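## Task

Lift the green can from the turntable and set it upright on the coaster, without disturbing the other cans, which must stay standing on the turntable where they are.

## Robot and tools

Robot: two Doosan M1013 six-joint arms, left_arm and right_arm, each carrying a Robotiq 140 two-finger gripper with a wrist camera. The fingers can fold at a hinge. Grip with the outer quarter of the pads, near the tips. A grip deeper toward the palm may hold a narrow can loosely, drop it, or squeeze harder than asked. Tips pressed straight into a surface fold easily and spoil the next grip.

Frame: every position, velocity and target is in the scene frame. Its origin sits on the table top, midway between the arms. +z is up and +x points out over the table. left_arm is on the +y side. The real bases are at left_arm (-0.075, +0.633, 0) and right_arm (+0.082, -0.544, 0) m. Printed hand poses can be off by a few cm, more at long reach. On each gripper, the fingers point along its +z and open along its y. end_effector_position is the spot between the pads when closed. Fingertips reach about 33 mm past it, or 9 mm when fully open.

The row: a single list of 18 numbers covers both arms, even if one arm stays put. Numbers 1-6 are left_arm joint targets, numbers 7-9 its gripper position, force_limit and speed. Numbers 10-18 repeat that layout for right_arm. Joint order: waist, shoulder, elbow, forearm roll, wrist pitch, wrist roll. Joint targets are absolute angles in radians, in the units Joint positions prints. Ranges: elbow -2.792 to 2.792, all other joints -6.283 to 6.283. A target more than 0.010 past a range end may be refused or clipped; the result then says "joint sent to its limit". The three gripper numbers each run from -1 to 1:
- position: +1 fully open (140 mm), about -0.8 pads touching, -1 close until blocked.
- force_limit: squeeze after a slow close, about 14 N at -1, 40 N at 0, 58 N at +1.
- speed: finger speed, about 30 mm/s at -1, 140 at 0, 250 at +1. A faster close grips much harder.
force_limit and speed start at +1. To leave a gripper unchanged, resend its last three numbers; 0 is a real command.

Tools:
- execute_actions(actions, cameras): actions is a list of actions. Each action is a table of up to 15 rows, one row per 1/30 s step. A shorter table repeats its last row to fill 15 steps. Images come back only for an empty actions list, or for the cameras you name.
- move(target, speed, blend, stop_force, zero, blocking, cameras): drives all joints together to target, which is one 18-number row or a list of up to 15 rows. speed is in rad/s for the joint with farthest to go, 0.01 to 3.92, default 0.5. blend, in rad, rounds corners between listed targets; 0 means stop at each. stop_force, 10 to 80 N for both arms, ends an arm's path when its hand feels that much extra push. Pair it with a low speed; it cannot be combined with blocking=false. zero (default true) re-zeroes the force reading before the move. blocking=false returns after about 0.5 s while the move goes on; a later move replaces it. The result adds a "move:" line: done, off_target, moving, held or fault, plus limits=held if steps were withheld.
- wait(seconds 0-10, cameras): lets the scene run with the last commands held.
- stop(cameras): brakes a running move; the fingers keep going.
- zoom_image(camera, region): closer view of the latest image from cam_low, cam_left_wrist or cam_right_wrist. region is [x0, y0, x1, y1] in pixels, at most 504 wide and 504 high. Each image is 672x504.
- read_manual(section): licence texts only.
- finished_scene(scene): ends the scene; scene is its number, 1 or 2. Call it only once the can rests upright on the coaster, released.

Result lines:
- Joint positions / Joint velocities: one block per arm, in the joint order above.
- Joint targets: what the joints are being driven toward now.
- Kept back: the last 12 steps of a call may still be running when the result arrives. Plan the next angles from the row you sent, not the printed angles.
- Tool commands: current gripper commands.
- object_status: 0 moving, 1 blocked while opening, 2 blocked while closing (something is gripped), 3 reached the commanded position or pads met (possibly empty).
- position_measured: counts, not mm; 3 open, about 139 = 60 mm, 200 = 20 mm, 230 pads touching.
- Joint torques, External joint torques and Flange force (N, along gripper axes): signs of contact or of a held load.
- Wrist depth: a 7x7 grid of distances ahead of each wrist camera; "-" means no value.
- "joint command not followed": the clearance check between the arms held something back.
- MOTOR HOT warns of overheating.

To grip: open, place the pads around the can, send position -1 and confirm object_status 2. To grip harder, raise force_limit and change position slightly, e.g. -1 to -0.98.

Avoid:
- An arm stops for 10 s if contact torque reaches a joint's limit (waist, shoulder 316; elbow 148; wrist joints 41.8 N m), or if any outside force reaches 144 N.
- Arms are stiff: a target even slightly past a firm contact can fault.
- Overheating from long stretched-out or loaded holding causes a 30-60 s brake.
- Never let the arms press or collide with each other.
- Do not knock over, drop or slam cans; lower them gently.
- Nothing may fall off or be left off the table.
- Keep the other cans standing in place. Loose objects may occasionally be nudged by outside pushes.

Each tool is called after "Emit:" by a JSON object that holds its "method" and its "body".

## Session

Emit:
{"method": "execute_actions", "body": {"actions": []}}

Scene clock: 0.00 s.
left_arm: end_effector_position=(+0.2668, +0.0827, +0.3064) position_measured=3 object_status=3 end_effector_quat_wxyz=(+0.470, +0.733, -0.274, +0.407) | right_arm: end_effector_position=(+0.8114, -0.1818, +0.3650) position_measured=3 object_status=3 end_effector_quat_wxyz=(-0.035, +0.946, -0.320, +0.034)
Joint positions: left_arm=[-0.925 -0.11 2.447 -2.621 0.592 3.835] | right_arm=[0.404 0.368 1.265 0.006 1.41 2.638]
Joint velocities: within noise
Joint torques (N m): no reading
External joint torques (N m): no reading
Flange force (N): no reading
Wrist depth (mm): cam_left_wrist=[1848 2567 - - - - 2888 / 2222 3122 3916 5501 3984 3851 3349 / 360 526 591 1027 4279 3667 424 / 370 325 536 768 910 649 131 / - 322 447 490 741 588 113 / 295 335 384 500 - 487 450 / - 339 - 426 - - -] | cam_right_wrist=[1369 1353 1301 1308 1259 442 434 / 1482 1445 1402 1369 482 463 457 / 1561 1571 1472 512 499 485 477 / 1561 137 556 532 479 470 128 / - 582 581 561 492 485 116 / - 640 614 546 525 509 474 / - - 671 581 548 544 520]
Joint targets: left_arm=[-0.925 -0.110 2.447 -2.621 0.592 3.835] | right_arm=[0.404 0.368 1.265 0.006 1.410 2.638]
Tool commands: left_gripper/position=+1.0 left_gripper/force_limit=+1.0 left_gripper/speed=+1.0 right_gripper/position=+1.0 right_gripper/force_limit=+1.0 right_gripper/speed=+1.0

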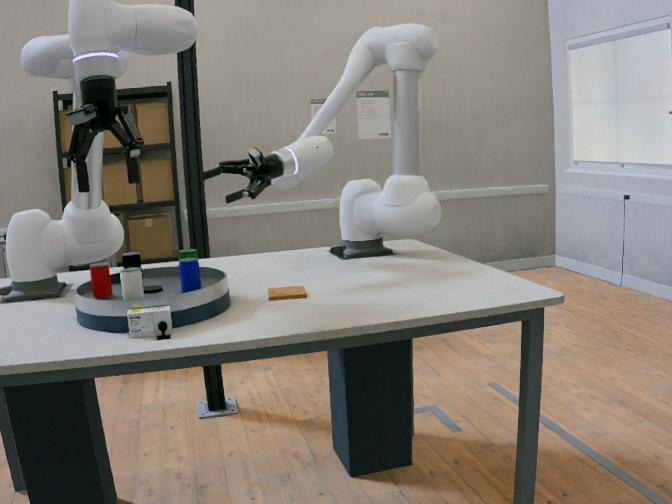

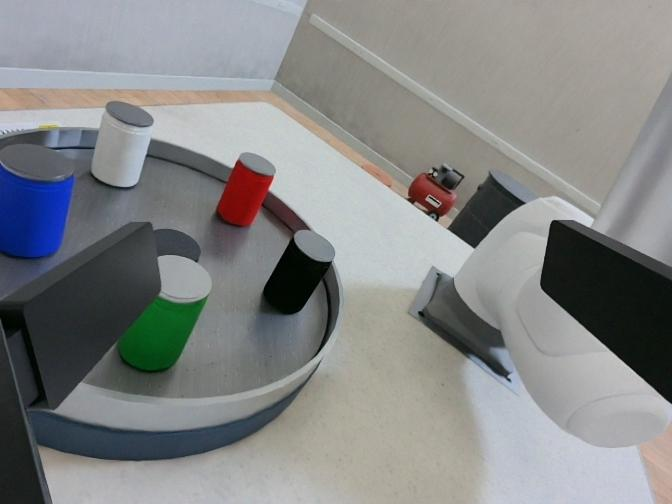

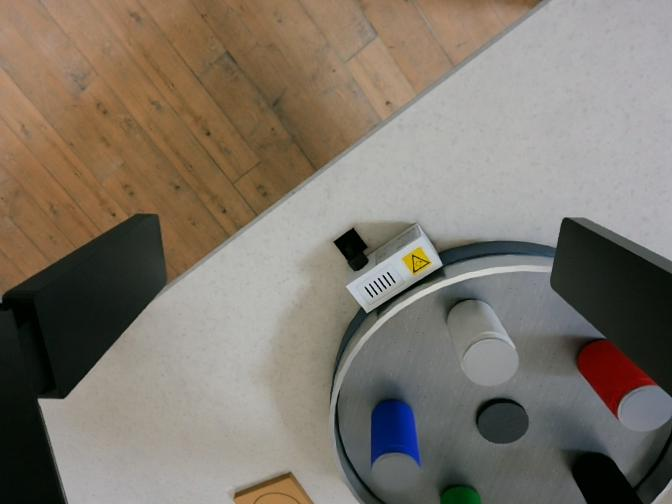

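Emit:
{"method": "move", "body": {"target": [-0.1,-0.11,2.447,-2.621,0.592,3.835,1,1,1,0.901,0.08,1.685,0,1.377,3.368,1,1,1], "speed": 0.9, "cameras": ["all"]}}

Scene clock: 5.33 s.
left_arm: end_effector_position=(+0.5610, +0.5108, +0.3058) position_measured=3 object_status=3 end_effector_quat_wxyz=(+0.268, +0.782, +0.043, +0.561) | right_arm: end_effector_position=(+0.4199, -0.0495, +0.3301) position_measured=3 object_status=3 end_effector_quat_wxyz=(+0.000, +0.904, -0.428, +0.000)
Joint positions: left_arm=[-0.1 -0.11 2.447 -2.621 0.592 3.835] | right_arm=[0.901 0.08 1.685 0 1.377 3.368]
Joint torques (N m): left_arm=[-3.12 -17.72 -31.94 -3.59 2.4 -0.55] | right_arm=[3.06 -46.5 -39.23 4.05 0.08 -0.63]
External joint torques (N m): left_arm=[3.03 -1.92 0.87 0.39 0.04 0.57] | right_arm=[-2.97 -3.48 -2.38 0.18 -0.08 0.63]
Flange force (N): left_arm=[0.0 0.0 0.0] | right_arm=[4.2 0.5 -4.5]
Wrist depth (mm): cam_left_wrist=[- 1699 1662 - 1848 - 2265 / - 1834 - 1791 - 2159 - / 1819 2009 1834 - 2458 2407 3851 / 1561 1805 2180 2539 2656 147 131 / - 142 554 2288 2626 3122 113 / 355 389 433 - - 660 582 / - - 393 - 492 553 537] | cam_right_wrist=[420 364 367 370 372 369 412 / 445 373 393 391 392 385 443 / 464 462 417 409 415 414 471 / 489 137 499 436 438 495 128 / - 515 531 533 539 539 116 / - 564 597 572 590 565 587 / 618 619 619 619 621 621 626]
Joint targets: left_arm=[-0.100 -0.110 2.447 -2.621 0.592 3.835] | right_arm=[0.901 0.080 1.685 0.000 1.377 3.368]
move: done

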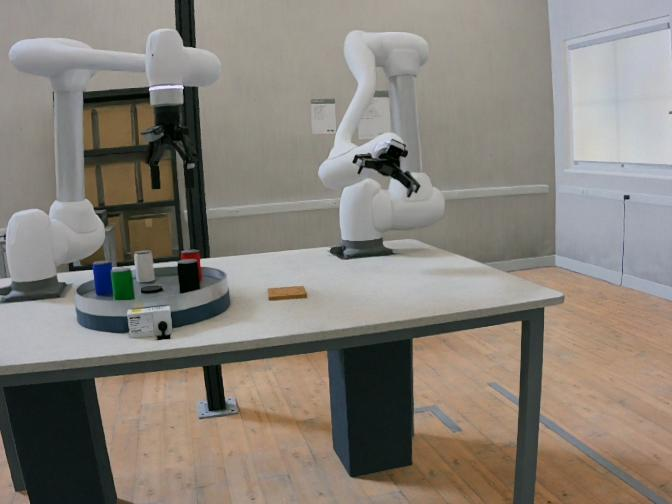

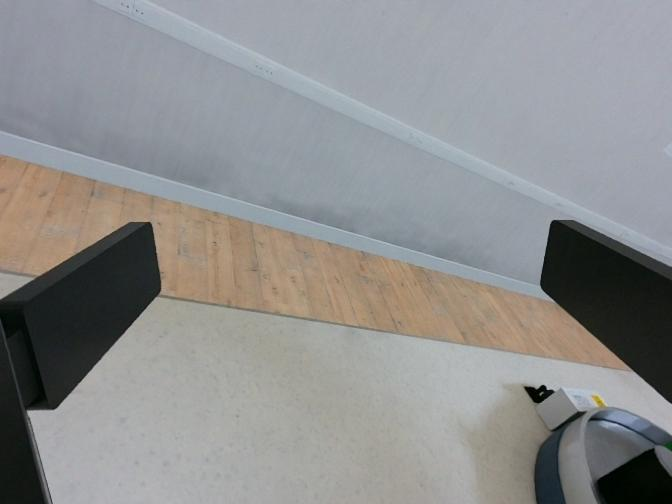

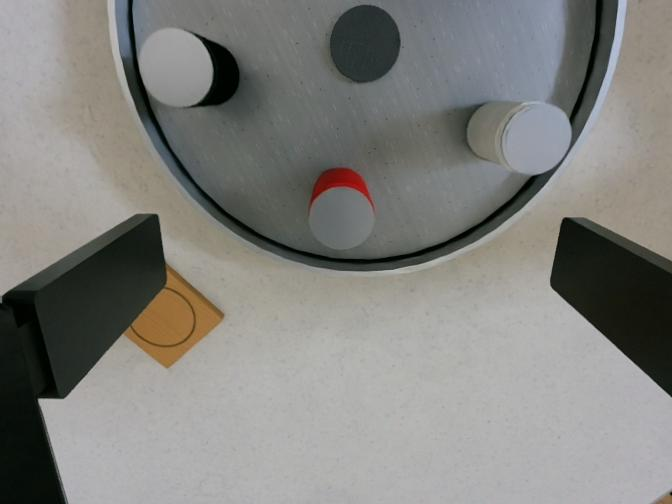

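Emit:
{"method": "wait", "body": {"seconds": 0.5, "cameras": ["cam_low","cam_right_wrist"]}}

Emit:
{"method": "wait", "body": {"seconds": 1.5, "cameras": ["cam_right_wrist"]}}

Emit:
{"method": "zoom_image", "body": {"camera": "cam_right_wrist", "region": [80, 0, 584, 400]}}

Emit:
{"method": "wait", "body": {"seconds": 2, "cameras": ["cam_low","cam_right_wrist"]}}

Emit:
{"method": "zoom_image", "body": {"camera": "cam_low", "region": [60, 230, 320, 350]}}

Scene clock: 6.73 s.
left_arm: end_effector_position=(+0.5611, +0.5110, +0.3058) position_measured=3 object_status=3 end_effector_quat_wxyz=(+0.268, +0.782, +0.044, +0.561) | right_arm: end_effector_position=(+0.4198, -0.0495, +0.3301) position_measured=3 object_status=3 end_effector_quat_wxyz=(+0.000, +0.904, -0.428, +0.000)
Joint positions: left_arm=[-0.1 -0.11 2.447 -2.621 0.592 3.835] | right_arm=[0.901 0.08 1.685 0 1.377 3.368]
Joint torques (N m): left_arm=[-2.28 -17.77 -31.9 -3.59 2.38 -0.56] | right_arm=[1.56 -46.81 -40.05 4.04 0.04 -0.36]
External joint torques (N m): left_arm=[2.31 -2.24 0.79 0.39 0.07 0.58] | right_arm=[-1.37 -3.24 -1.57 0.2 -0.03 0.36]
Flange force (N): left_arm=[0.0 0.0 0.0] | right_arm=[2.3 2.0 -3.3]
Wrist depth (mm): cam_left_wrist=[1686 1650 2009 - - 1777 2818 / 1805 1834 2310 2027 2265 - 3984 / 1834 2009 2009 - 2852 2334 3667 / 1561 152 2407 2484 2687 147 131 / - 141 - 2382 2626 3001 113 / - - - 555 - - 573 / - - - - - 546 551] | cam_right_wrist=[418 369 373 367 372 374 416 / 442 393 391 393 394 391 440 / 476 472 411 405 414 404 476 / 487 137 502 441 438 430 128 / - 513 536 536 519 539 116 / 579 567 575 564 577 571 585 / 618 623 652 - 621 640 -]
Joint targets: left_arm=[-0.100 -0.110 2.447 -2.621 0.592 3.835] | right_arm=[0.901 0.080 1.685 0.000 1.377 3.368]
Tool commands: left_gripper/position=+1.0 left_gripper/force_limit=+1.0 left_gripper/speed=+1.0 right_gripper/position=+1.0 right_gripper/force_limit=+1.0 right_gripper/speed=+1.0
wait: 0.50 s; at rest from the start
Images, in order (width x height): cam_low 672x504, cam_right_wrist 672x504.

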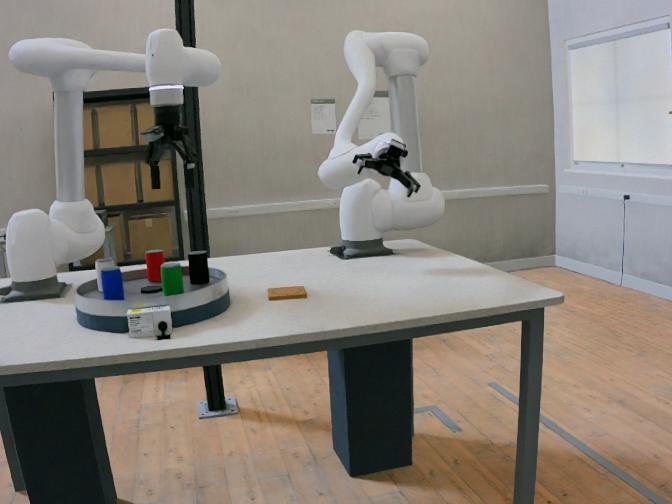

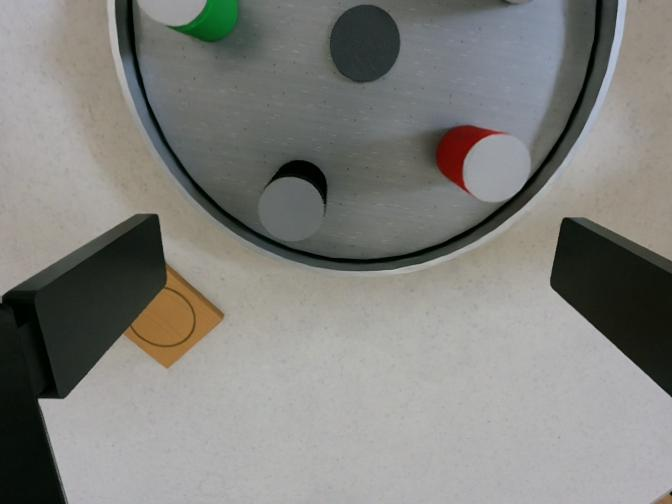

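Scene clock: 8.23 s.
left_arm: end_effector_position=(+0.5611, +0.5110, +0.3058) position_measured=3 object_status=3 end_effector_quat_wxyz=(+0.268, +0.782, +0.044, +0.561) | right_arm: end_effector_position=(+0.4198, -0.0495, +0.3301) position_measured=3 object_status=3 end_effector_quat_wxyz=(+0.000, +0.904, -0.428, +0.000)
Joint positions: left_arm=[-0.1 -0.11 2.447 -2.621 0.592 3.835] | right_arm=[0.901 0.08 1.685 0 1.377 3.368]
Joint torques (N m): left_arm=[-2.45 -17.49 -31.86 -3.57 2.38 -0.54] | right_arm=[1.36 -46.79 -40.14 4.05 0.04 -0.36]
External joint torques (N m): left_arm=[2.51 -2.53 0.67 0.36 0.07 0.56] | right_arm=[-1.57 -3.2 -1.6 0.18 -0.05 0.36]
Flange force (N): left_arm=[0.0 0.0 0.0] | right_arm=[2.6 1.8 -3.3]
Wrist depth (mm): cam_left_wrist=[- 1834 1925 1909 - - - / 1777 1909 - 2222 - 2334 - / 1848 1992 - - - - - / 1583 1750 2200 2539 2818 147 128 / - 131 - 2265 2484 2751 113 / - - - - - 720 575 / - - - - - - 568] | cam_right_wrist=[421 369 371 368 370 372 412 / 439 393 390 391 392 395 444 / 467 467 327 417 395 409 473 / 483 137 498 435 437 494 128 / - 517 539 517 532 542 116 / 584 574 571 572 574 572 585 / 614 621 624 623 616 626 623]
Joint targets: left_arm=[-0.100 -0.110 2.447 -2.621 0.592 3.835] | right_arm=[0.901 0.080 1.685 0.000 1.377 3.368]
Tool commands: left_gripper/position=+1.0 left_gripper/force_limit=+1.0 left_gripper/speed=+1.0 right_gripper/position=+1.0 right_gripper/force_limit=+1.0 right_gripper/speed=+1.0
wait: 1.50 s; at rest by 0.17 s
Images, in order (width x height): cam_right_wrist 672x504.

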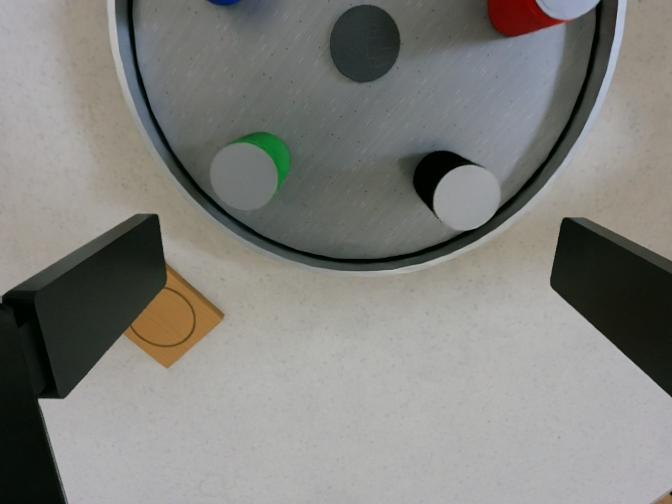

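Scaled by 1.000.

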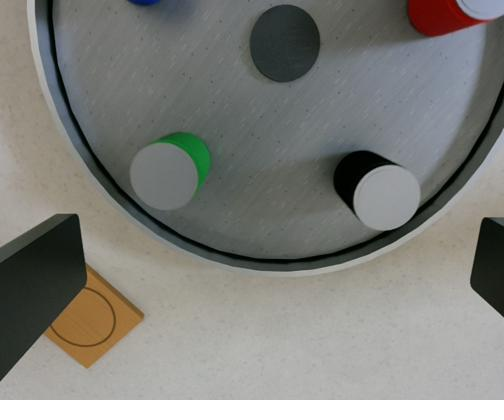

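Scene clock: 10.23 s.
left_arm: end_effector_position=(+0.5611, +0.5110, +0.3058) position_measured=3 object_status=3 end_effector_quat_wxyz=(+0.268, +0.782, +0.044, +0.561) | right_arm: end_effector_position=(+0.4198, -0.0495, +0.3301) position_measured=3 object_status=3 end_effector_quat_wxyz=(+0.000, +0.904, -0.428, +0.000)
Joint positions: left_arm=[-0.1 -0.11 2.447 -2.621 0.592 3.835] | right_arm=[0.901 0.08 1.685 0 1.377 3.368]
Joint torques (N m): left_arm=[-2.67 -17.77 -31.93 -3.6 2.41 -0.54] | right_arm=[1.09 -46.83 -40.04 4 0.04 -0.3]
External joint torques (N m): left_arm=[2.63 -1.97 0.84 0.4 0.03 0.56] | right_arm=[-0.92 -3.33 -1.67 0.24 -0.03 0.3]
Flange force (N): left_arm=[0.0 0.0 0.0] | right_arm=[1.7 2.1 -3.5]
Wrist depth (mm): cam_left_wrist=[1724 1848 1925 - - - - / - - - 2009 - 2243 - / 1819 2045 2100 - 2484 2511 2334 / 1593 1737 2180 2567 2751 147 131 / - 131 1750 1975 2718 2962 113 / - - - 502 - - 581 / - - - - - - 559] | cam_right_wrist=[420 372 372 368 373 375 410 / 443 390 393 396 393 394 438 / 466 464 332 417 402 409 473 / 486 137 499 435 440 498 129 / - 509 531 539 534 543 116 / 581 602 567 572 577 578 581 / - 629 614 623 624 618 624]
Joint targets: left_arm=[-0.100 -0.110 2.447 -2.621 0.592 3.835] | right_arm=[0.901 0.080 1.685 0.000 1.377 3.368]
Tool commands: left_gripper/position=+1.0 left_gripper/force_limit=+1.0 left_gripper/speed=+1.0 right_gripper/position=+1.0 right_gripper/force_limit=+1.0 right_gripper/speed=+1.0
wait: 2.00 s; at rest by 0.17 s
Images, in order (width x height): cam_low 672x504, cam_right_wrist 672x504.

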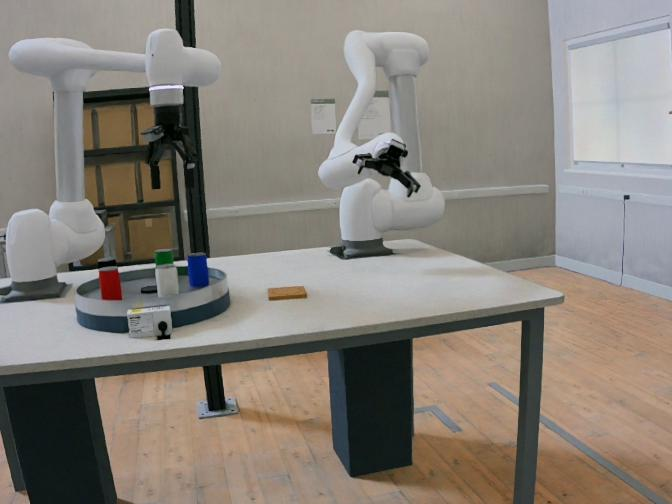

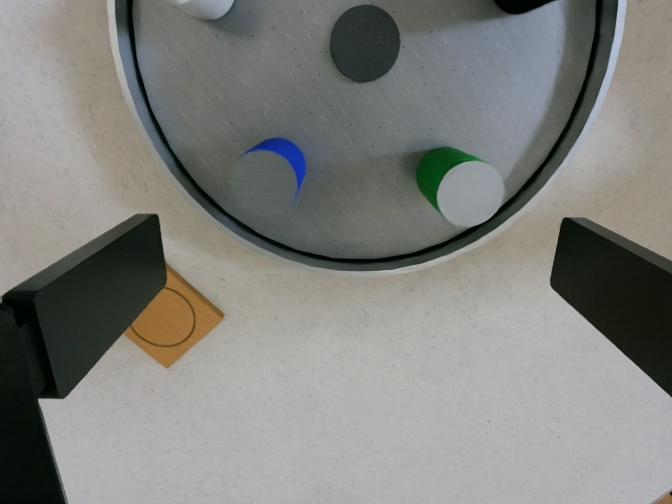

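Scaled by 1.938 from the camera's 672x504 image, which has a finer 960x720 frame.

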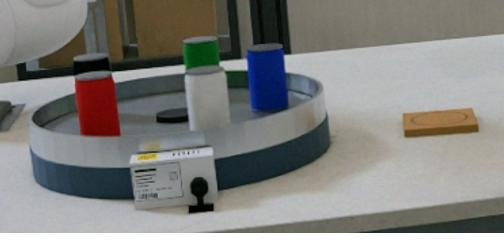

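Emit:
{"method": "move", "body": {"target": [-0.1,-0.11,2.447,-2.621,0.592,3.835,1,1,1,0.749,0.2896,1.636,0,1.216,3.093,0.3,-0.5,-0.5], "cameras": ["cam_right_wrist"]}}

Emit:
{"method": "wait", "body": {"seconds": 0.3, "cameras": ["cam_right_wrist"]}}

Emit:
{"method": "wait", "body": {"seconds": 0.3, "cameras": ["cam_right_wrist"]}}

Emit:
{"method": "wait", "body": {"seconds": 0.4, "cameras": ["cam_right_wrist"]}}

Scene clock: 15.13 s.
left_arm: end_effector_position=(+0.5611, +0.5110, +0.3058) position_measured=3 object_status=3 end_effector_quat_wxyz=(+0.268, +0.782, +0.044, +0.561) | right_arm: end_effector_position=(+0.5655, -0.0351, +0.2200) position_measured=91 object_status=3 end_effector_quat_wxyz=(+0.000, +0.929, -0.371, +0.000)
Joint positions: left_arm=[-0.1 -0.11 2.447 -2.621 0.592 3.835] | right_arm=[0.749 0.289 1.636 0 1.216 3.093]
Joint torques (N m): left_arm=[-2.24 -17.65 -31.87 -3.59 2.38 -0.55] | right_arm=[1.05 -65.59 -38.27 3.86 0.18 -0.52]
External joint torques (N m): left_arm=[2.28 -2.33 0.69 0.38 0.08 0.57] | right_arm=[-0.7 -4.36 -1.58 0.19 -0.18 0.51]
Flange force (N): left_arm=[0.0 0.0 0.0] | right_arm=[0.3 3.5 -4.0]
Wrist depth (mm): cam_left_wrist=[1848 1737 2009 2288 1848 - 2382 / 1662 1878 - 2539 2100 2045 - / 1819 2009 1878 - 2511 2751 - / 1583 1791 2139 2458 3610 147 128 / - 132 2100 2120 2567 3040 113 / - - - 549 576 696 585 / 332 - 396 432 - - 545] | cam_right_wrist=[319 320 316 270 219 270 270 / 337 337 330 285 285 285 285 / 356 355 306 302 305 294 303 / 376 368 164 314 318 140 322 / - 90 405 248 340 119 - / - - 426 435 365 - - / - - 455 464 471 - -]
Joint targets: left_arm=[-0.100 -0.110 2.447 -2.621 0.592 3.835] | right_arm=[0.749 0.290 1.636 0.000 1.216 3.093]
move: done
Images, in order (width x height): cam_right_wrist 672x504.

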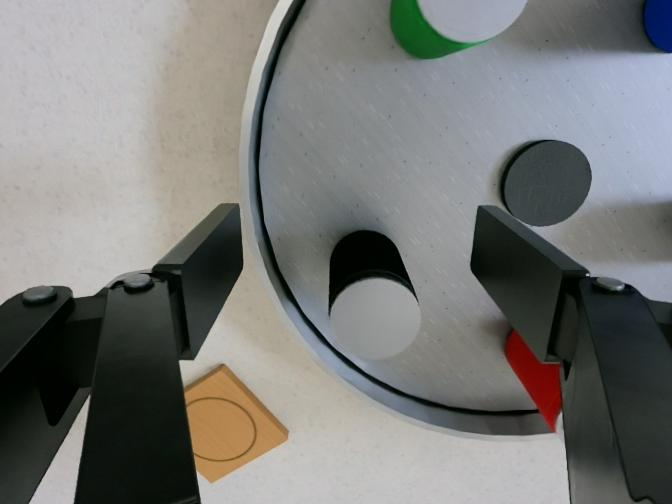

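Scene clock: 15.43 s.
left_arm: end_effector_position=(+0.5611, +0.5110, +0.3058) position_measured=3 object_status=3 end_effector_quat_wxyz=(+0.268, +0.782, +0.044, +0.561) | right_arm: end_effector_position=(+0.5656, -0.0351, +0.2200) position_measured=91 object_status=3 end_effector_quat_wxyz=(+0.000, +0.929, -0.371, +0.000)
Joint positions: left_arm=[-0.1 -0.11 2.447 -2.621 0.592 3.835] | right_arm=[0.749 0.29 1.636 0 1.216 3.093]
Joint torques (N m): left_arm=[-2.42 -17.75 -31.84 -3.59 2.41 -0.47] | right_arm=[1.07 -65.7 -38.21 3.85 0.03 -0.33]
External joint torques (N m): left_arm=[2.43 -2.14 0.74 0.39 0.04 0.49] | right_arm=[-1.29 -3.75 -1.45 0.16 -0.03 0.33]
Flange force (N): left_arm=[0.0 0.0 0.0] | right_arm=[1.4 2.8 -3.7]
Wrist depth (mm): cam_left_wrist=[- 1500 1834 1699 - 2045 2539 / - - - 2243 1764 - 2718 / 1834 2027 2358 - 2687 2222 4126 / 1530 1791 2063 2539 2784 147 131 / - 132 517 2139 2539 2962 113 / 359 - - 510 700 680 573 / - - - 446 - 537 537] | cam_right_wrist=[317 317 316 268 190 269 272 / 337 337 329 286 284 286 287 / 356 356 305 302 302 294 302 / 378 370 164 316 317 140 322 / - 89 405 333 269 119 - / - - 426 435 360 - - / - - 457 469 470 - -]
Joint targets: left_arm=[-0.100 -0.110 2.447 -2.621 0.592 3.835] | right_arm=[0.749 0.290 1.636 0.000 1.216 3.093]
Tool commands: left_gripper/position=+1.0 left_gripper/force_limit=+1.0 left_gripper/speed=+1.0 right_gripper/position=+0.3 right_gripper/force_limit=-0.5 right_gripper/speed=-0.5
wait: 0.30 s; at rest by 0.17 s
Images, in order (width x height): cam_right_wrist 672x504.

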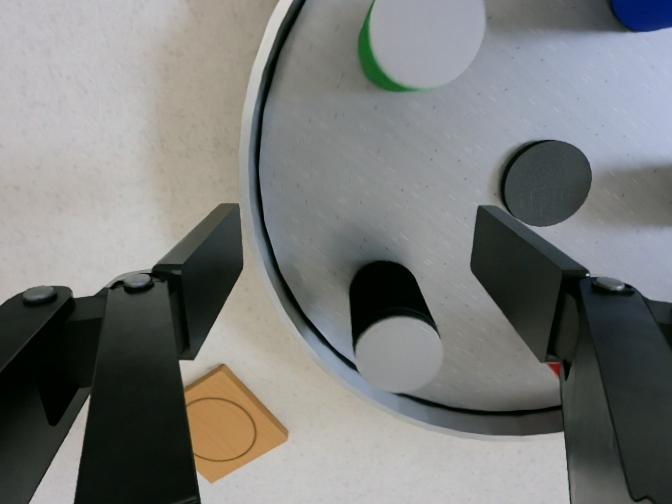

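Scene clock: 15.73 s.
left_arm: end_effector_position=(+0.5611, +0.5110, +0.3058) position_measured=3 object_status=3 end_effector_quat_wxyz=(+0.268, +0.782, +0.044, +0.561) | right_arm: end_effector_position=(+0.5656, -0.0351, +0.2200) position_measured=91 object_status=3 end_effector_quat_wxyz=(+0.000, +0.929, -0.371, +0.000)
Joint positions: left_arm=[-0.1 -0.11 2.447 -2.621 0.592 3.835] | right_arm=[0.749 0.29 1.636 0 1.216 3.093]
Joint torques (N m): left_arm=[-2.58 -17.52 -31.87 -3.58 2.38 -0.51] | right_arm=[1.5 -65.61 -37.98 3.88 0.1 -0.31]
External joint torques (N m): left_arm=[2.62 -2.25 0.82 0.38 0.05 0.53] | right_arm=[-1.51 -3.94 -1.62 0.14 -0.1 0.31]
Flange force (N): left_arm=[0.0 0.0 0.0] | right_arm=[1.7 2.8 -3.9]
Wrist depth (mm): cam_left_wrist=[- 1530 1711 - - 2082 2784 / - - - 1863 - 2656 2432 / 1848 2120 2288 - - 2511 3001 / 1583 1699 2063 2596 3001 147 124 / - 443 1909 2100 2484 3040 113 / - 421 452 486 - 702 578 / - - 394 420 - 520 545] | cam_right_wrist=[317 318 316 266 267 270 270 / 336 336 330 278 205 285 286 / 356 357 306 302 301 296 304 / 380 372 164 320 322 140 320 / - 89 404 339 292 119 - / - - 427 434 260 - - / - - 453 465 468 - -]
Joint targets: left_arm=[-0.100 -0.110 2.447 -2.621 0.592 3.835] | right_arm=[0.749 0.290 1.636 0.000 1.216 3.093]
Tool commands: left_gripper/position=+1.0 left_gripper/force_limit=+1.0 left_gripper/speed=+1.0 right_gripper/position=+0.3 right_gripper/force_limit=-0.5 right_gripper/speed=-0.5
wait: 0.30 s; at rest by 0.17 s
Images, in order (width x height): cam_right_wrist 672x504.

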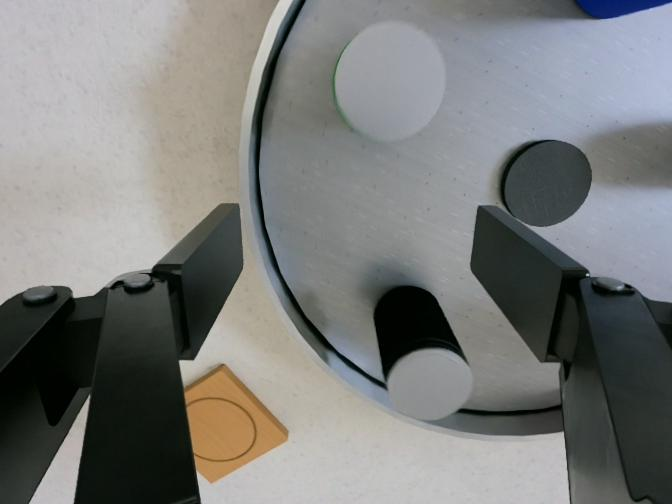

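Scene clock: 16.13 s.
left_arm: end_effector_position=(+0.5611, +0.5110, +0.3058) position_measured=3 object_status=3 end_effector_quat_wxyz=(+0.268, +0.782, +0.044, +0.561) | right_arm: end_effector_position=(+0.5656, -0.0351, +0.2200) position_measured=91 object_status=3 end_effector_quat_wxyz=(+0.000, +0.929, -0.371, +0.000)
Joint positions: left_arm=[-0.1 -0.11 2.447 -2.621 0.592 3.835] | right_arm=[0.749 0.29 1.636 0 1.216 3.093]
Joint torques (N m): left_arm=[-2.73 -17.77 -31.86 -3.61 2.4 -0.47] | right_arm=[1.37 -65.38 -38.1 3.89 0.07 -0.29]
External joint torques (N m): left_arm=[2.85 -2.11 0.58 0.39 0.05 0.49] | right_arm=[-1.09 -4.29 -1.6 0.15 -0.07 0.29]
Flange force (N): left_arm=[0.0 0.0 0.0] | right_arm=[1.1 3.4 -4.1]
Wrist depth (mm): cam_left_wrist=[- 1551 1453 1909 2082 2159 2200 / 1992 1834 - 1674 2243 - 2382 / 1863 2045 2818 - 2009 2718 - / 1616 1724 2159 2432 3122 147 127 / - 441 1639 2139 2626 3001 113 / - 400 - - - - 108 / 328 357 - - 509 539 549] | cam_right_wrist=[317 319 316 269 271 271 269 / 336 337 330 279 285 286 285 / 355 358 306 214 303 297 303 / 377 370 164 322 321 140 318 / - 84 406 340 334 119 - / - - 424 344 283 263 - / - - 464 479 471 - -]
Joint targets: left_arm=[-0.100 -0.110 2.447 -2.621 0.592 3.835] | right_arm=[0.749 0.290 1.636 0.000 1.216 3.093]
Tool commands: left_gripper/position=+1.0 left_gripper/force_limit=+1.0 left_gripper/speed=+1.0 right_gripper/position=+0.3 right_gripper/force_limit=-0.5 right_gripper/speed=-0.5
wait: 0.40 s; at rest by 0.17 s
Images, in order (width x height): cam_right_wrist 672x504.

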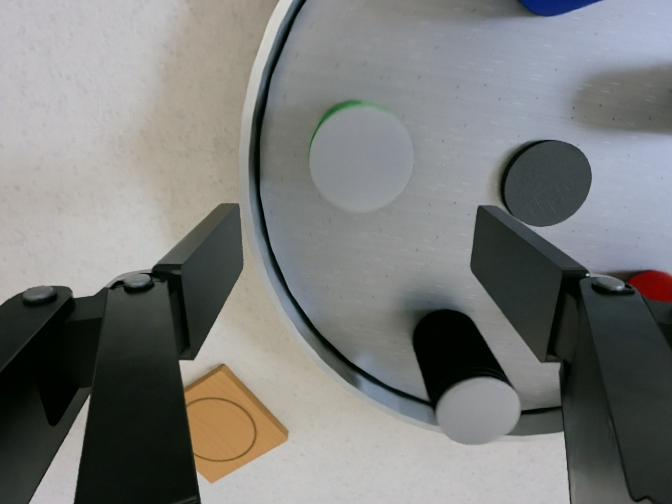

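Emit:
{"method": "move", "body": {"target": [-0.1,-0.11,2.447,-2.621,0.592,3.835,1,1,1,0.714,0.3453,1.7224,0,1.0739,3.093,0.3,-0.5,-0.5]}}

Scene clock: 19.40 s.
left_arm: end_effector_position=(+0.5611, +0.5110, +0.3058) position_measured=3 object_status=3 end_effector_quat_wxyz=(+0.268, +0.782, +0.044, +0.561) | right_arm: end_effector_position=(+0.5831, -0.0523, +0.1370) position_measured=91 object_status=3 end_effector_quat_wxyz=(+0.000, +0.922, -0.387, +0.000)
Joint positions: left_arm=[-0.1 -0.11 2.447 -2.621 0.592 3.835] | right_arm=[0.714 0.345 1.722 0 1.074 3.093]
Joint torques (N m): left_arm=[-2.21 -17.6 -31.98 -3.58 2.38 -0.49] | right_arm=[1.7 -67.42 -35.62 3.57 0.23 -0.24]
External joint torques (N m): left_arm=[2.14 -2.16 0.93 0.39 0.06 0.51] | right_arm=[-1.56 -5.25 -1.57 0.21 -0.24 0.24]
Flange force (N): left_arm=[0.0 0.0 0.0] | right_arm=[1.9 4.6 -5.1]
Wrist depth (mm): cam_left_wrist=[- 1750 1750 - - - 2027 / - 1662 1975 1863 - - - / 1848 2120 2265 2334 2334 2063 2484 / 1540 1737 2159 2567 2888 147 127 / - 428 1975 2120 2656 2962 113 / - - - 508 656 672 108 / - - 381 434 - 579 542] | cam_right_wrist=[242 242 199 194 193 195 195 / 256 257 205 122 122 205 205 / 271 271 215 130 129 217 216 / 289 283 165 231 231 140 223 / - 89 241 247 247 119 - / - - 261 265 230 264 - / - - 353 276 185 - -]
Joint targets: left_arm=[-0.100 -0.110 2.447 -2.621 0.592 3.835] | right_arm=[0.714 0.345 1.722 0.000 1.074 3.093]
move: done

Emit:
{"method": "wait", "body": {"seconds": 2.5, "cameras": ["cam_right_wrist"]}}

Scene clock: 22.17 s.
left_arm: end_effector_position=(+0.5611, +0.5110, +0.3058) position_measured=3 object_status=3 end_effector_quat_wxyz=(+0.268, +0.782, +0.044, +0.561) | right_arm: end_effector_position=(+0.5831, -0.0523, +0.1369) position_measured=91 object_status=3 end_effector_quat_wxyz=(+0.000, +0.922, -0.387, +0.000)
Joint positions: left_arm=[-0.1 -0.11 2.447 -2.621 0.592 3.835] | right_arm=[0.714 0.345 1.722 0 1.074 3.093]
Joint torques (N m): left_arm=[-2.27 -17.7 -31.92 -3.58 2.38 -0.52] | right_arm=[1.09 -68.93 -35.82 3.57 0.01 -0.23]
External joint torques (N m): left_arm=[2.22 -1.97 0.77 0.38 0.06 0.54] | right_arm=[-1.08 -3.83 -1.54 0.22 -0.03 0.22]
Flange force (N): left_arm=[0.0 0.0 0.0] | right_arm=[1.2 2.4 -4.4]
Wrist depth (mm): cam_left_wrist=[- 1894 1724 - - 2458 - / 1510 - - 1909 - 1750 - / 1819 1863 2484 - - - 2243 / 1583 1750 2139 2511 3081 - 131 / - 131 - 2027 2458 2852 113 / - - - 525 647 649 108 / - - - 451 487 559 540] | cam_right_wrist=[241 242 199 194 193 139 194 / 257 256 204 205 205 205 206 / 272 272 215 218 217 219 215 / 289 282 164 228 228 139 223 / - 89 239 179 240 119 - / - - 251 156 158 265 - / - - 354 266 283 - -]
Joint targets: left_arm=[-0.100 -0.110 2.447 -2.621 0.592 3.835] | right_arm=[0.714 0.345 1.722 0.000 1.074 3.093]
Tool commands: left_gripper/position=+1.0 left_gripper/force_limit=+1.0 left_gripper/speed=+1.0 right_gripper/position=+0.3 right_gripper/force_limit=-0.5 right_gripper/speed=-0.5
wait: 2.50 s; at rest from the start
Images, in order (width x height): cam_right_wrist 672x504.

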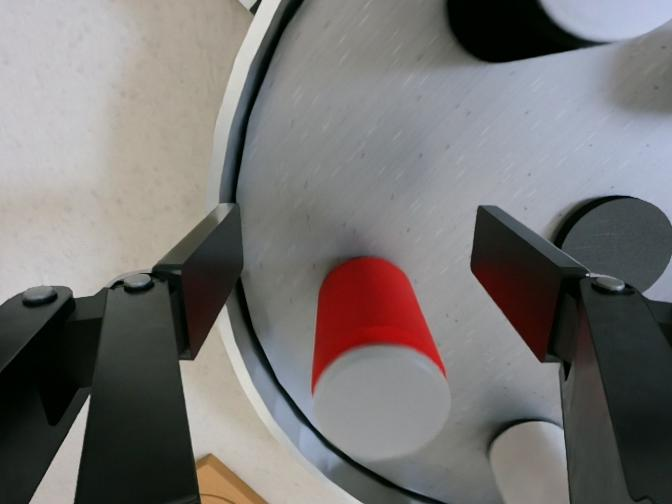

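Emit:
{"method": "wait", "body": {"seconds": 2.42}}

Emit:
{"method": "move", "body": {"target": [[-0.1,-0.11,2.447,-2.621,0.592,3.835,1,1,1,0.814,0.3453,1.7224,0,1.0739,3.093,-1,-0.5,-0.5],[-0.1,-0.11,2.447,-2.621,0.592,3.835,1,1,1,0.814,0.2692,1.5875,0,1.2849,3.093,-1,-0.5,-0.5]], "speed": [0.14,0.4], "cameras": ["all"]}}

Scene clock: 25.30 s.
left_arm: end_effector_position=(+0.5611, +0.5110, +0.3058) position_measured=3 object_status=3 end_effector_quat_wxyz=(+0.268, +0.782, +0.044, +0.561) | right_arm: end_effector_position=(+0.5831, -0.0523, +0.1369) position_measured=91 object_status=3 end_effector_quat_wxyz=(+0.000, +0.922, -0.387, +0.000)
Joint positions: left_arm=[-0.1 -0.11 2.447 -2.621 0.592 3.835] | right_arm=[0.714 0.345 1.722 0 1.074 3.093]
Joint torques (N m): left_arm=[-2.25 -17.8 -31.84 -3.6 2.39 -0.51] | right_arm=[1.39 -68.45 -35.63 3.51 0.08 -0.31]
External joint torques (N m): left_arm=[2.16 -1.83 0.77 0.41 0.06 0.53] | right_arm=[-1.39 -4.27 -1.59 0.27 -0.08 0.31]
Flange force (N): left_arm=[0.0 0.0 0.0] | right_arm=[1.5 3.0 -4.7]
Wrist depth (mm): cam_left_wrist=[- 1737 1737 1764 - - - / - 1909 1958 2100 2082 - - / 1909 2063 2243 2626 2180 - - / 1540 1750 2200 2567 2818 147 128 / - 133 1583 2180 2596 2962 113 / - - - 475 - 660 108 / - 347 392 435 - 555 549] | cam_right_wrist=[241 242 198 193 195 194 194 / 256 256 205 206 205 205 205 / 271 270 215 150 212 218 215 / 287 280 144 136 138 140 223 / - 89 239 252 246 119 - / - - 256 265 260 257 - / - - 352 278 276 218 -]
Joint targets: left_arm=[-0.100 -0.110 2.447 -2.621 0.592 3.835] | right_arm=[0.714 0.345 1.722 0.000 1.074 3.093]
Tool commands: left_gripper/position=+1.0 left_gripper/force_limit=+1.0 left_gripper/speed=+1.0 right_gripper/position=+0.3 right_gripper/force_limit=-0.5 right_gripper/speed=-0.5
wait: 2.43 s; at rest from the start

Scene clock: 27.37 s.
left_arm: end_effector_position=(+0.5611, +0.5110, +0.3058) position_measured=3 object_status=3 end_effector_quat_wxyz=(+0.268, +0.782, +0.044, +0.561) | right_arm: end_effector_position=(+0.5315, -0.0047, +0.2599) position_measured=153 object_status=2 end_effector_quat_wxyz=(+0.000, +0.940, -0.341, +0.000)
Joint positions: left_arm=[-0.1 -0.11 2.447 -2.621 0.592 3.835] | right_arm=[0.814 0.269 1.588 0 1.285 3.093]
Joint torques (N m): left_arm=[-2.36 -17.49 -31.91 -3.6 2.4 -0.53] | right_arm=[1.5 -65.74 -40.05 3.98 0.05 -0.31]
External joint torques (N m): left_arm=[2.3 -2.23 0.84 0.4 0.05 0.55] | right_arm=[-1.54 -2.47 -0.43 0.13 -0.05 0.31]
Flange force (N): left_arm=[0.0 0.0 0.0] | right_arm=[1.8 3.1 -1.6]
Wrist depth (mm): cam_left_wrist=[1639 1616 1605 1819 - 2358 2139 / - 1561 1975 2045 2265 2063 2458 / 1878 2027 2045 2484 2139 2687 2818 / 1583 1724 2063 2626 2962 146 128 / - 132 554 2063 2358 2925 113 / 354 418 409 540 599 651 108 / - - - - - 566 545] | cam_right_wrist=[353 356 351 302 307 307 305 / 377 376 370 244 320 319 324 / 399 398 392 335 343 343 346 / 422 417 121 138 137 360 336 / - 90 79 145 142 - 85 / - 77 66 484 484 - - / - - - 520 - - -]
Joint targets: left_arm=[-0.100 -0.110 2.447 -2.621 0.592 3.835] | right_arm=[0.814 0.269 1.587 0.000 1.285 3.093]
move: done

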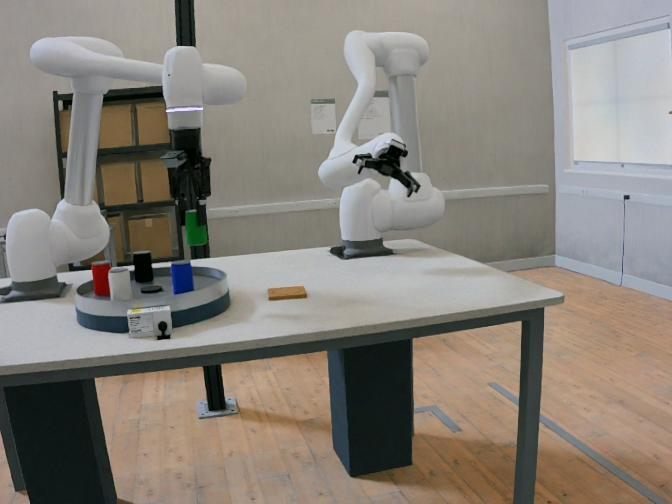

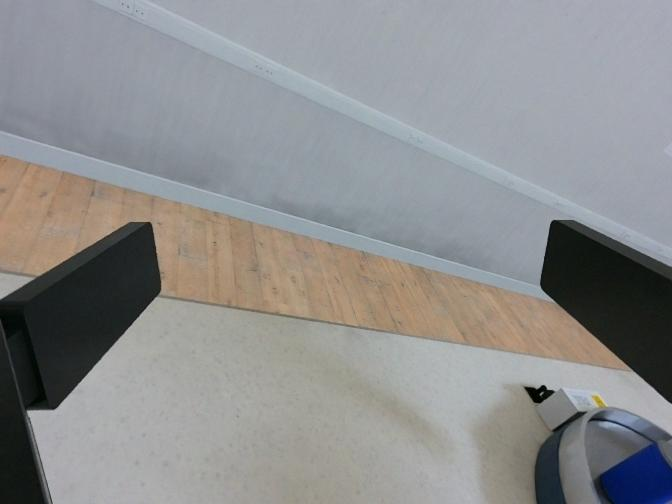

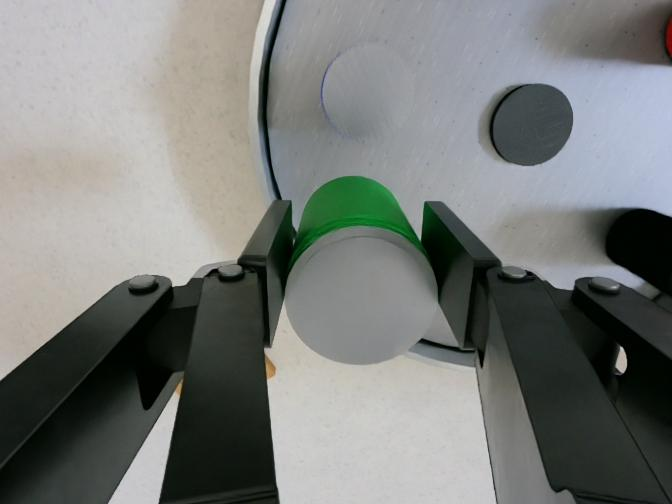

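Emit:
{"method": "move", "body": {"target": [-0.1,-0.11,2.447,-2.621,0.592,3.835,1,1,1,1.17,0.5202,1.2085,0,1.4129,3.093,-1,-0.5,-0.5], "speed": 0.6, "cameras": ["cam_right_wrist"]}}

Scene clock: 30.50 s.
left_arm: end_effector_position=(+0.5611, +0.5110, +0.3058) position_measured=3 object_status=3 end_effector_quat_wxyz=(+0.268, +0.782, +0.044, +0.561) | right_arm: end_effector_position=(+0.3756, +0.2652, +0.2701) position_measured=153 object_status=2 end_effector_quat_wxyz=(+0.000, +0.986, -0.169, +0.000)
Joint positions: left_arm=[-0.1 -0.11 2.447 -2.621 0.592 3.835] | right_arm=[1.17 0.52 1.209 0 1.413 3.093]
Joint torques (N m): left_arm=[-2.27 -17.53 -31.98 -3.6 2.38 -0.54] | right_arm=[-0.15 -91.22 -40.66 4.02 0.09 -0.34]
External joint torques (N m): left_arm=[2.3 -2.36 0.79 0.39 0.07 0.56] | right_arm=[-0.27 -2.55 -1.11 0.2 -0.09 0.34]
Flange force (N): left_arm=[0.0 0.0 0.0] | right_arm=[-0.1 1.5 -2.1]
Wrist depth (mm): cam_left_wrist=[- 1605 1848 2288 2310 1992 2288 / 1777 1894 - 2027 - - 2818 / 1863 2063 - - - - 3398 / 1593 1737 2200 2567 3081 146 127 / - 132 1878 2567 2243 2925 113 / 354 - 437 - 579 - 108 / 326 - - 431 488 - 545] | cam_right_wrist=[362 365 364 354 360 366 313 / 384 386 375 373 388 386 354 / 409 406 431 399 404 407 408 / 422 428 110 138 137 429 429 / - 90 79 145 142 - 85 / - 77 66 501 499 - - / - - - 536 - - -]
Joint targets: left_arm=[-0.100 -0.110 2.447 -2.621 0.592 3.835] | right_arm=[1.170 0.520 1.209 0.000 1.413 3.093]
move: done
Images, in order (width x height): cam_right_wrist 672x504.

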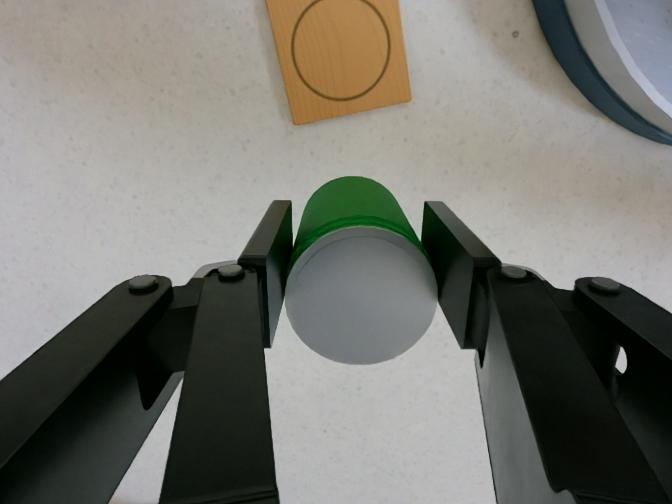

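Emit:
{"method": "move", "body": {"target": [-0.1,-0.11,2.447,-2.621,0.592,3.835,1,1,1,1.0491,0.5982,1.3431,0,1.2003,3.093,-1,-0.5,-0.5], "cameras": ["cam_low","cam_right_wrist"]}}

Emit:
{"method": "move", "body": {"target": [-0.1,-0.11,2.447,-2.621,0.592,3.835,1,1,1,1.0491,0.6272,1.3813,0,1.1331,3.093,-1,-0.5,-0.5], "speed": 0.04, "stop_force": 10, "cameras": ["cam_low","cam_right_wrist"]}}

Emit:
{"method": "zoom_image", "body": {"camera": "cam_low", "region": [220, 220, 360, 320]}}

Scene clock: 32.63 s.
left_arm: end_effector_position=(+0.5611, +0.5110, +0.3058) position_measured=3 object_status=3 end_effector_quat_wxyz=(+0.268, +0.782, +0.044, +0.561) | right_arm: end_effector_position=(+0.4758, +0.2328, +0.1300) position_measured=153 object_status=2 end_effector_quat_wxyz=(+0.000, +0.974, -0.228, +0.000)
Joint positions: left_arm=[-0.1 -0.11 2.447 -2.621 0.592 3.835] | right_arm=[1.049 0.598 1.343 0 1.2 3.093]
Joint torques (N m): left_arm=[-2.44 -17.37 -31.92 -3.6 2.39 -0.54] | right_arm=[1.73 -95.92 -38.67 3.8 0.54 -0.29]
External joint torques (N m): left_arm=[2.5 -2.29 1.07 0.42 0.03 0.56] | right_arm=[-1.23 -2.74 -0.94 0.24 -0.55 0.29]
Flange force (N): left_arm=[0.0 0.0 0.0] | right_arm=[1.1 2.4 -1.7]
Wrist depth (mm): cam_left_wrist=[- 1819 1863 1878 1764 2009 2265 / 1750 - - 1750 2222 2358 2925 / 1834 2120 2656 - - 2432 - / 1561 1737 2100 2382 3916 146 127 / - 409 546 631 2596 2818 113 / - 390 458 - - - 108 / - - - - 536 - 549] | cam_right_wrist=[236 235 235 235 236 235 207 / 248 249 249 245 247 250 233 / 263 263 256 245 258 264 260 / 279 276 121 138 137 279 281 / - 90 84 145 142 - 85 / - 77 66 320 323 - - / - - - 346 346 - -]
Joint targets: left_arm=[-0.100 -0.110 2.447 -2.621 0.592 3.835] | right_arm=[1.049 0.598 1.343 0.000 1.200 3.093]
move: done
Images, in order (width x height): cam_low 672x504, cam_right_wrist 672x504.

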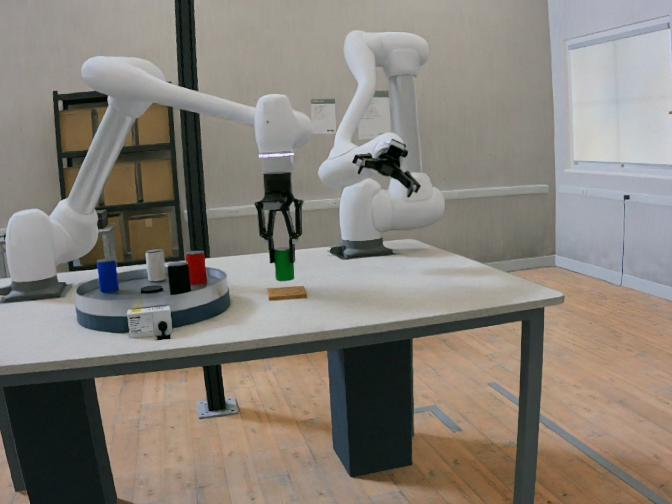

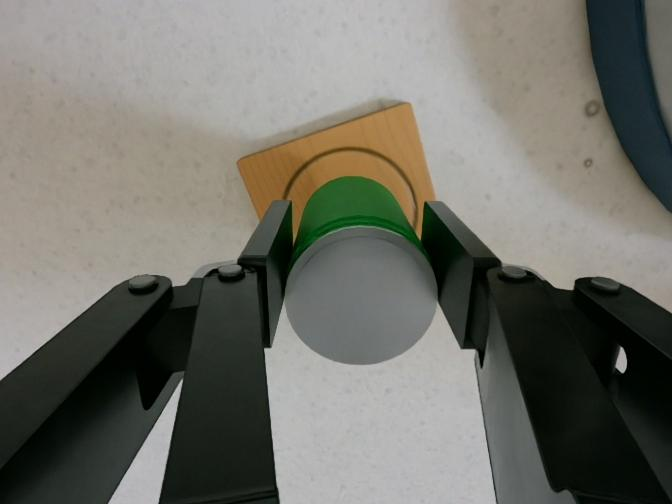

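Scene clock: 34.53 s.
left_arm: end_effector_position=(+0.5611, +0.5110, +0.3058) position_measured=3 object_status=3 end_effector_quat_wxyz=(+0.268, +0.782, +0.044, +0.561) | right_arm: end_effector_position=(+0.4760, +0.2329, +0.0961) position_measured=153 object_status=2 end_effector_quat_wxyz=(+0.000, +0.974, -0.228, +0.000)
Joint positions: left_arm=[-0.1 -0.11 2.447 -2.621 0.592 3.835] | right_arm=[1.049 0.62 1.372 0 1.149 3.093]
Joint torques (N m): left_arm=[-2.45 -17.66 -31.78 -3.57 2.41 -0.54] | right_arm=[1.83 -80.12 -31.26 3.92 -1.65 -0.23]
External joint torques (N m): left_arm=[2.42 -2.32 0.67 0.37 0.04 0.56] | right_arm=[-1.9 -19.42 -7.49 0.03 1.64 0.23]
Flange force (N): left_arm=[0.0 0.0 0.0] | right_arm=[1.8 8.3 -21.6]
Wrist depth (mm): cam_left_wrist=[1711 1662 1711 - 1975 - 2718 / - - 2027 2063 2200 2432 - / 1834 2045 1975 - - 2718 2567 / 1583 1777 2180 2596 3001 146 128 / - 130 1958 2382 2596 3040 113 / - - - - - 630 108 / - - - - - 585 541] | cam_right_wrist=[204 204 204 205 205 206 202 / 215 216 216 214 214 216 216 / 229 228 224 211 219 229 229 / 243 240 122 137 137 241 241 / - 90 84 145 141 - 85 / - 77 66 279 278 - - / - - - 299 301 - -]
Joint targets: left_arm=[-0.100 -0.110 2.447 -2.621 0.592 3.835] | right_arm=[1.049 0.620 1.372 0.000 1.150 3.093]
move: contact (right_arm); right_arm: the wrist pitch is farthest, 0.016 rad from its target
Images, in order (width x height): cam_low 672x504, cam_right_wrist 672x504.

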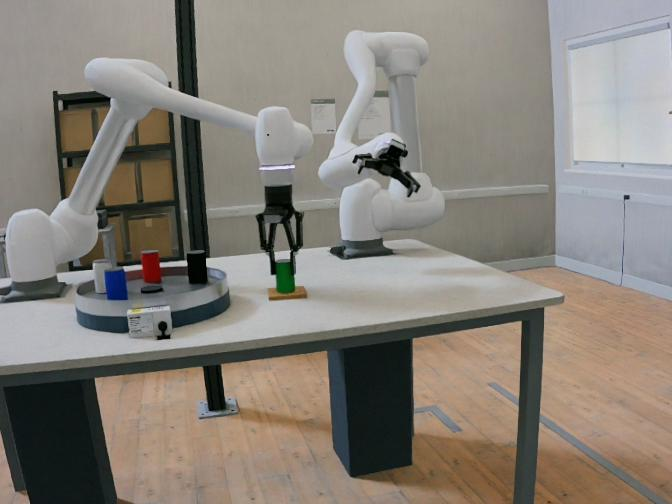

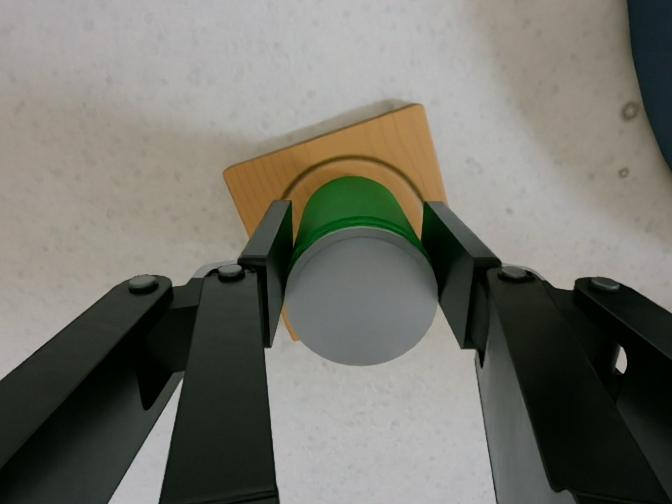

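Scaled by 3.600 from the camera's 672x504 image, which has a finer 960x720 frame.

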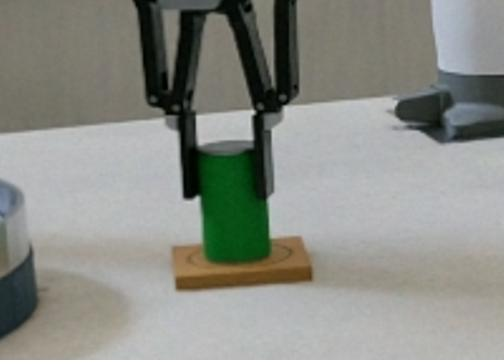

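Emit:
{"method": "move", "body": {"target": [[-0.1,-0.11,2.447,-2.621,0.592,3.835,1,1,1,1.0491,0.6192,1.3708,0,1.1516,3.093,0.3,-0.5,-0.9],[-0.1,-0.11,2.447,-2.621,0.592,3.835,1,1,1,1.0491,0.5617,1.2709,0,1.309,3.093,0.3,-0.5,-0.9]], "speed": [0.1,0.3], "cameras": ["cam_low","cam_right_wrist"]}}

Scene clock: 37.27 s.
left_arm: end_effector_position=(+0.5611, +0.5110, +0.3058) position_measured=3 object_status=3 end_effector_quat_wxyz=(+0.268, +0.782, +0.044, +0.561) | right_arm: end_effector_position=(+0.4758, +0.2327, +0.1999) position_measured=91 object_status=3 end_effector_quat_wxyz=(+0.000, +0.974, -0.228, +0.000)
Joint positions: left_arm=[-0.1 -0.11 2.447 -2.621 0.592 3.835] | right_arm=[1.049 0.562 1.271 0 1.309 3.093]
Joint torques (N m): left_arm=[-2.4 -17.68 -31.87 -3.59 2.38 -0.54] | right_arm=[1.2 -91.07 -39.17 3.96 0.29 -0.32]
External joint torques (N m): left_arm=[2.42 -2.21 0.76 0.39 0.06 0.56] | right_arm=[-1.59 -5.71 -1.88 0.2 -0.3 0.32]
Flange force (N): left_arm=[0.0 0.0 0.0] | right_arm=[1.4 4.7 -4.2]
Wrist depth (mm): cam_left_wrist=[1674 1686 1686 - - - 2120 / - - - 2139 - - 2511 / 1819 2063 2382 2334 3165 3209 3001 / 1530 1805 2200 2656 2925 146 131 / - 133 1942 - 2687 2818 113 / 355 392 426 - 636 642 575 / - - - - - - 542] | cam_right_wrist=[302 298 300 301 299 293 249 / 316 318 317 311 313 316 265 / 333 337 334 247 332 336 295 / 356 348 164 349 355 140 358 / - 89 379 372 382 119 - / - - 409 417 408 - - / - - 441 443 441 - -]
Joint targets: left_arm=[-0.100 -0.110 2.447 -2.621 0.592 3.835] | right_arm=[1.049 0.562 1.271 0.000 1.309 3.093]
move: done
Images, in order (width x height): cam_low 672x504, cam_right_wrist 672x504.

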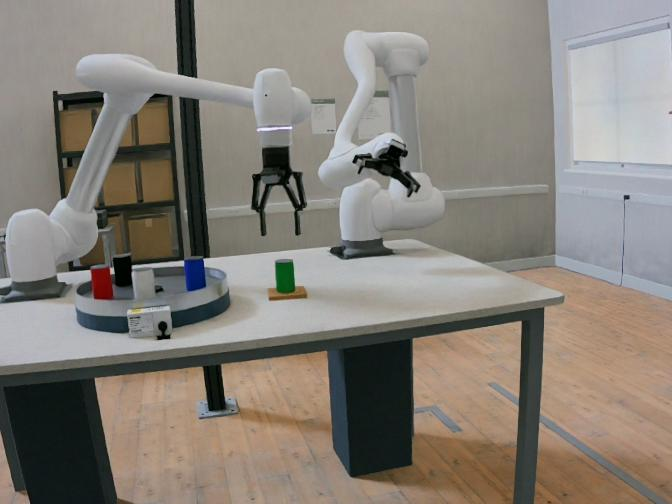

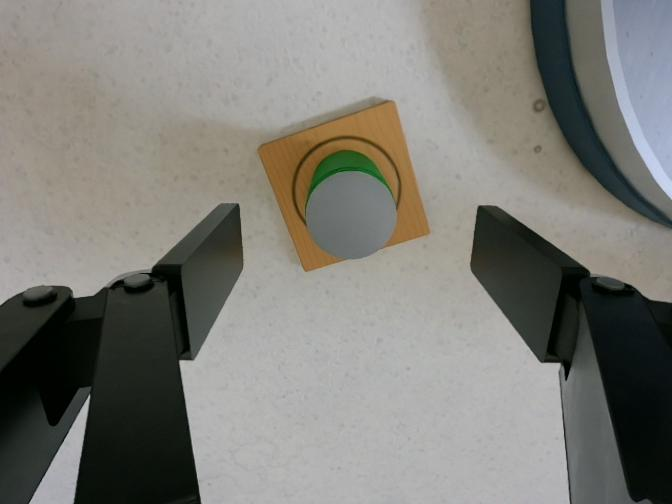

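Emit:
{"method": "finished_scene", "body": {"scene": 1}}

The scene is finished: the task was done.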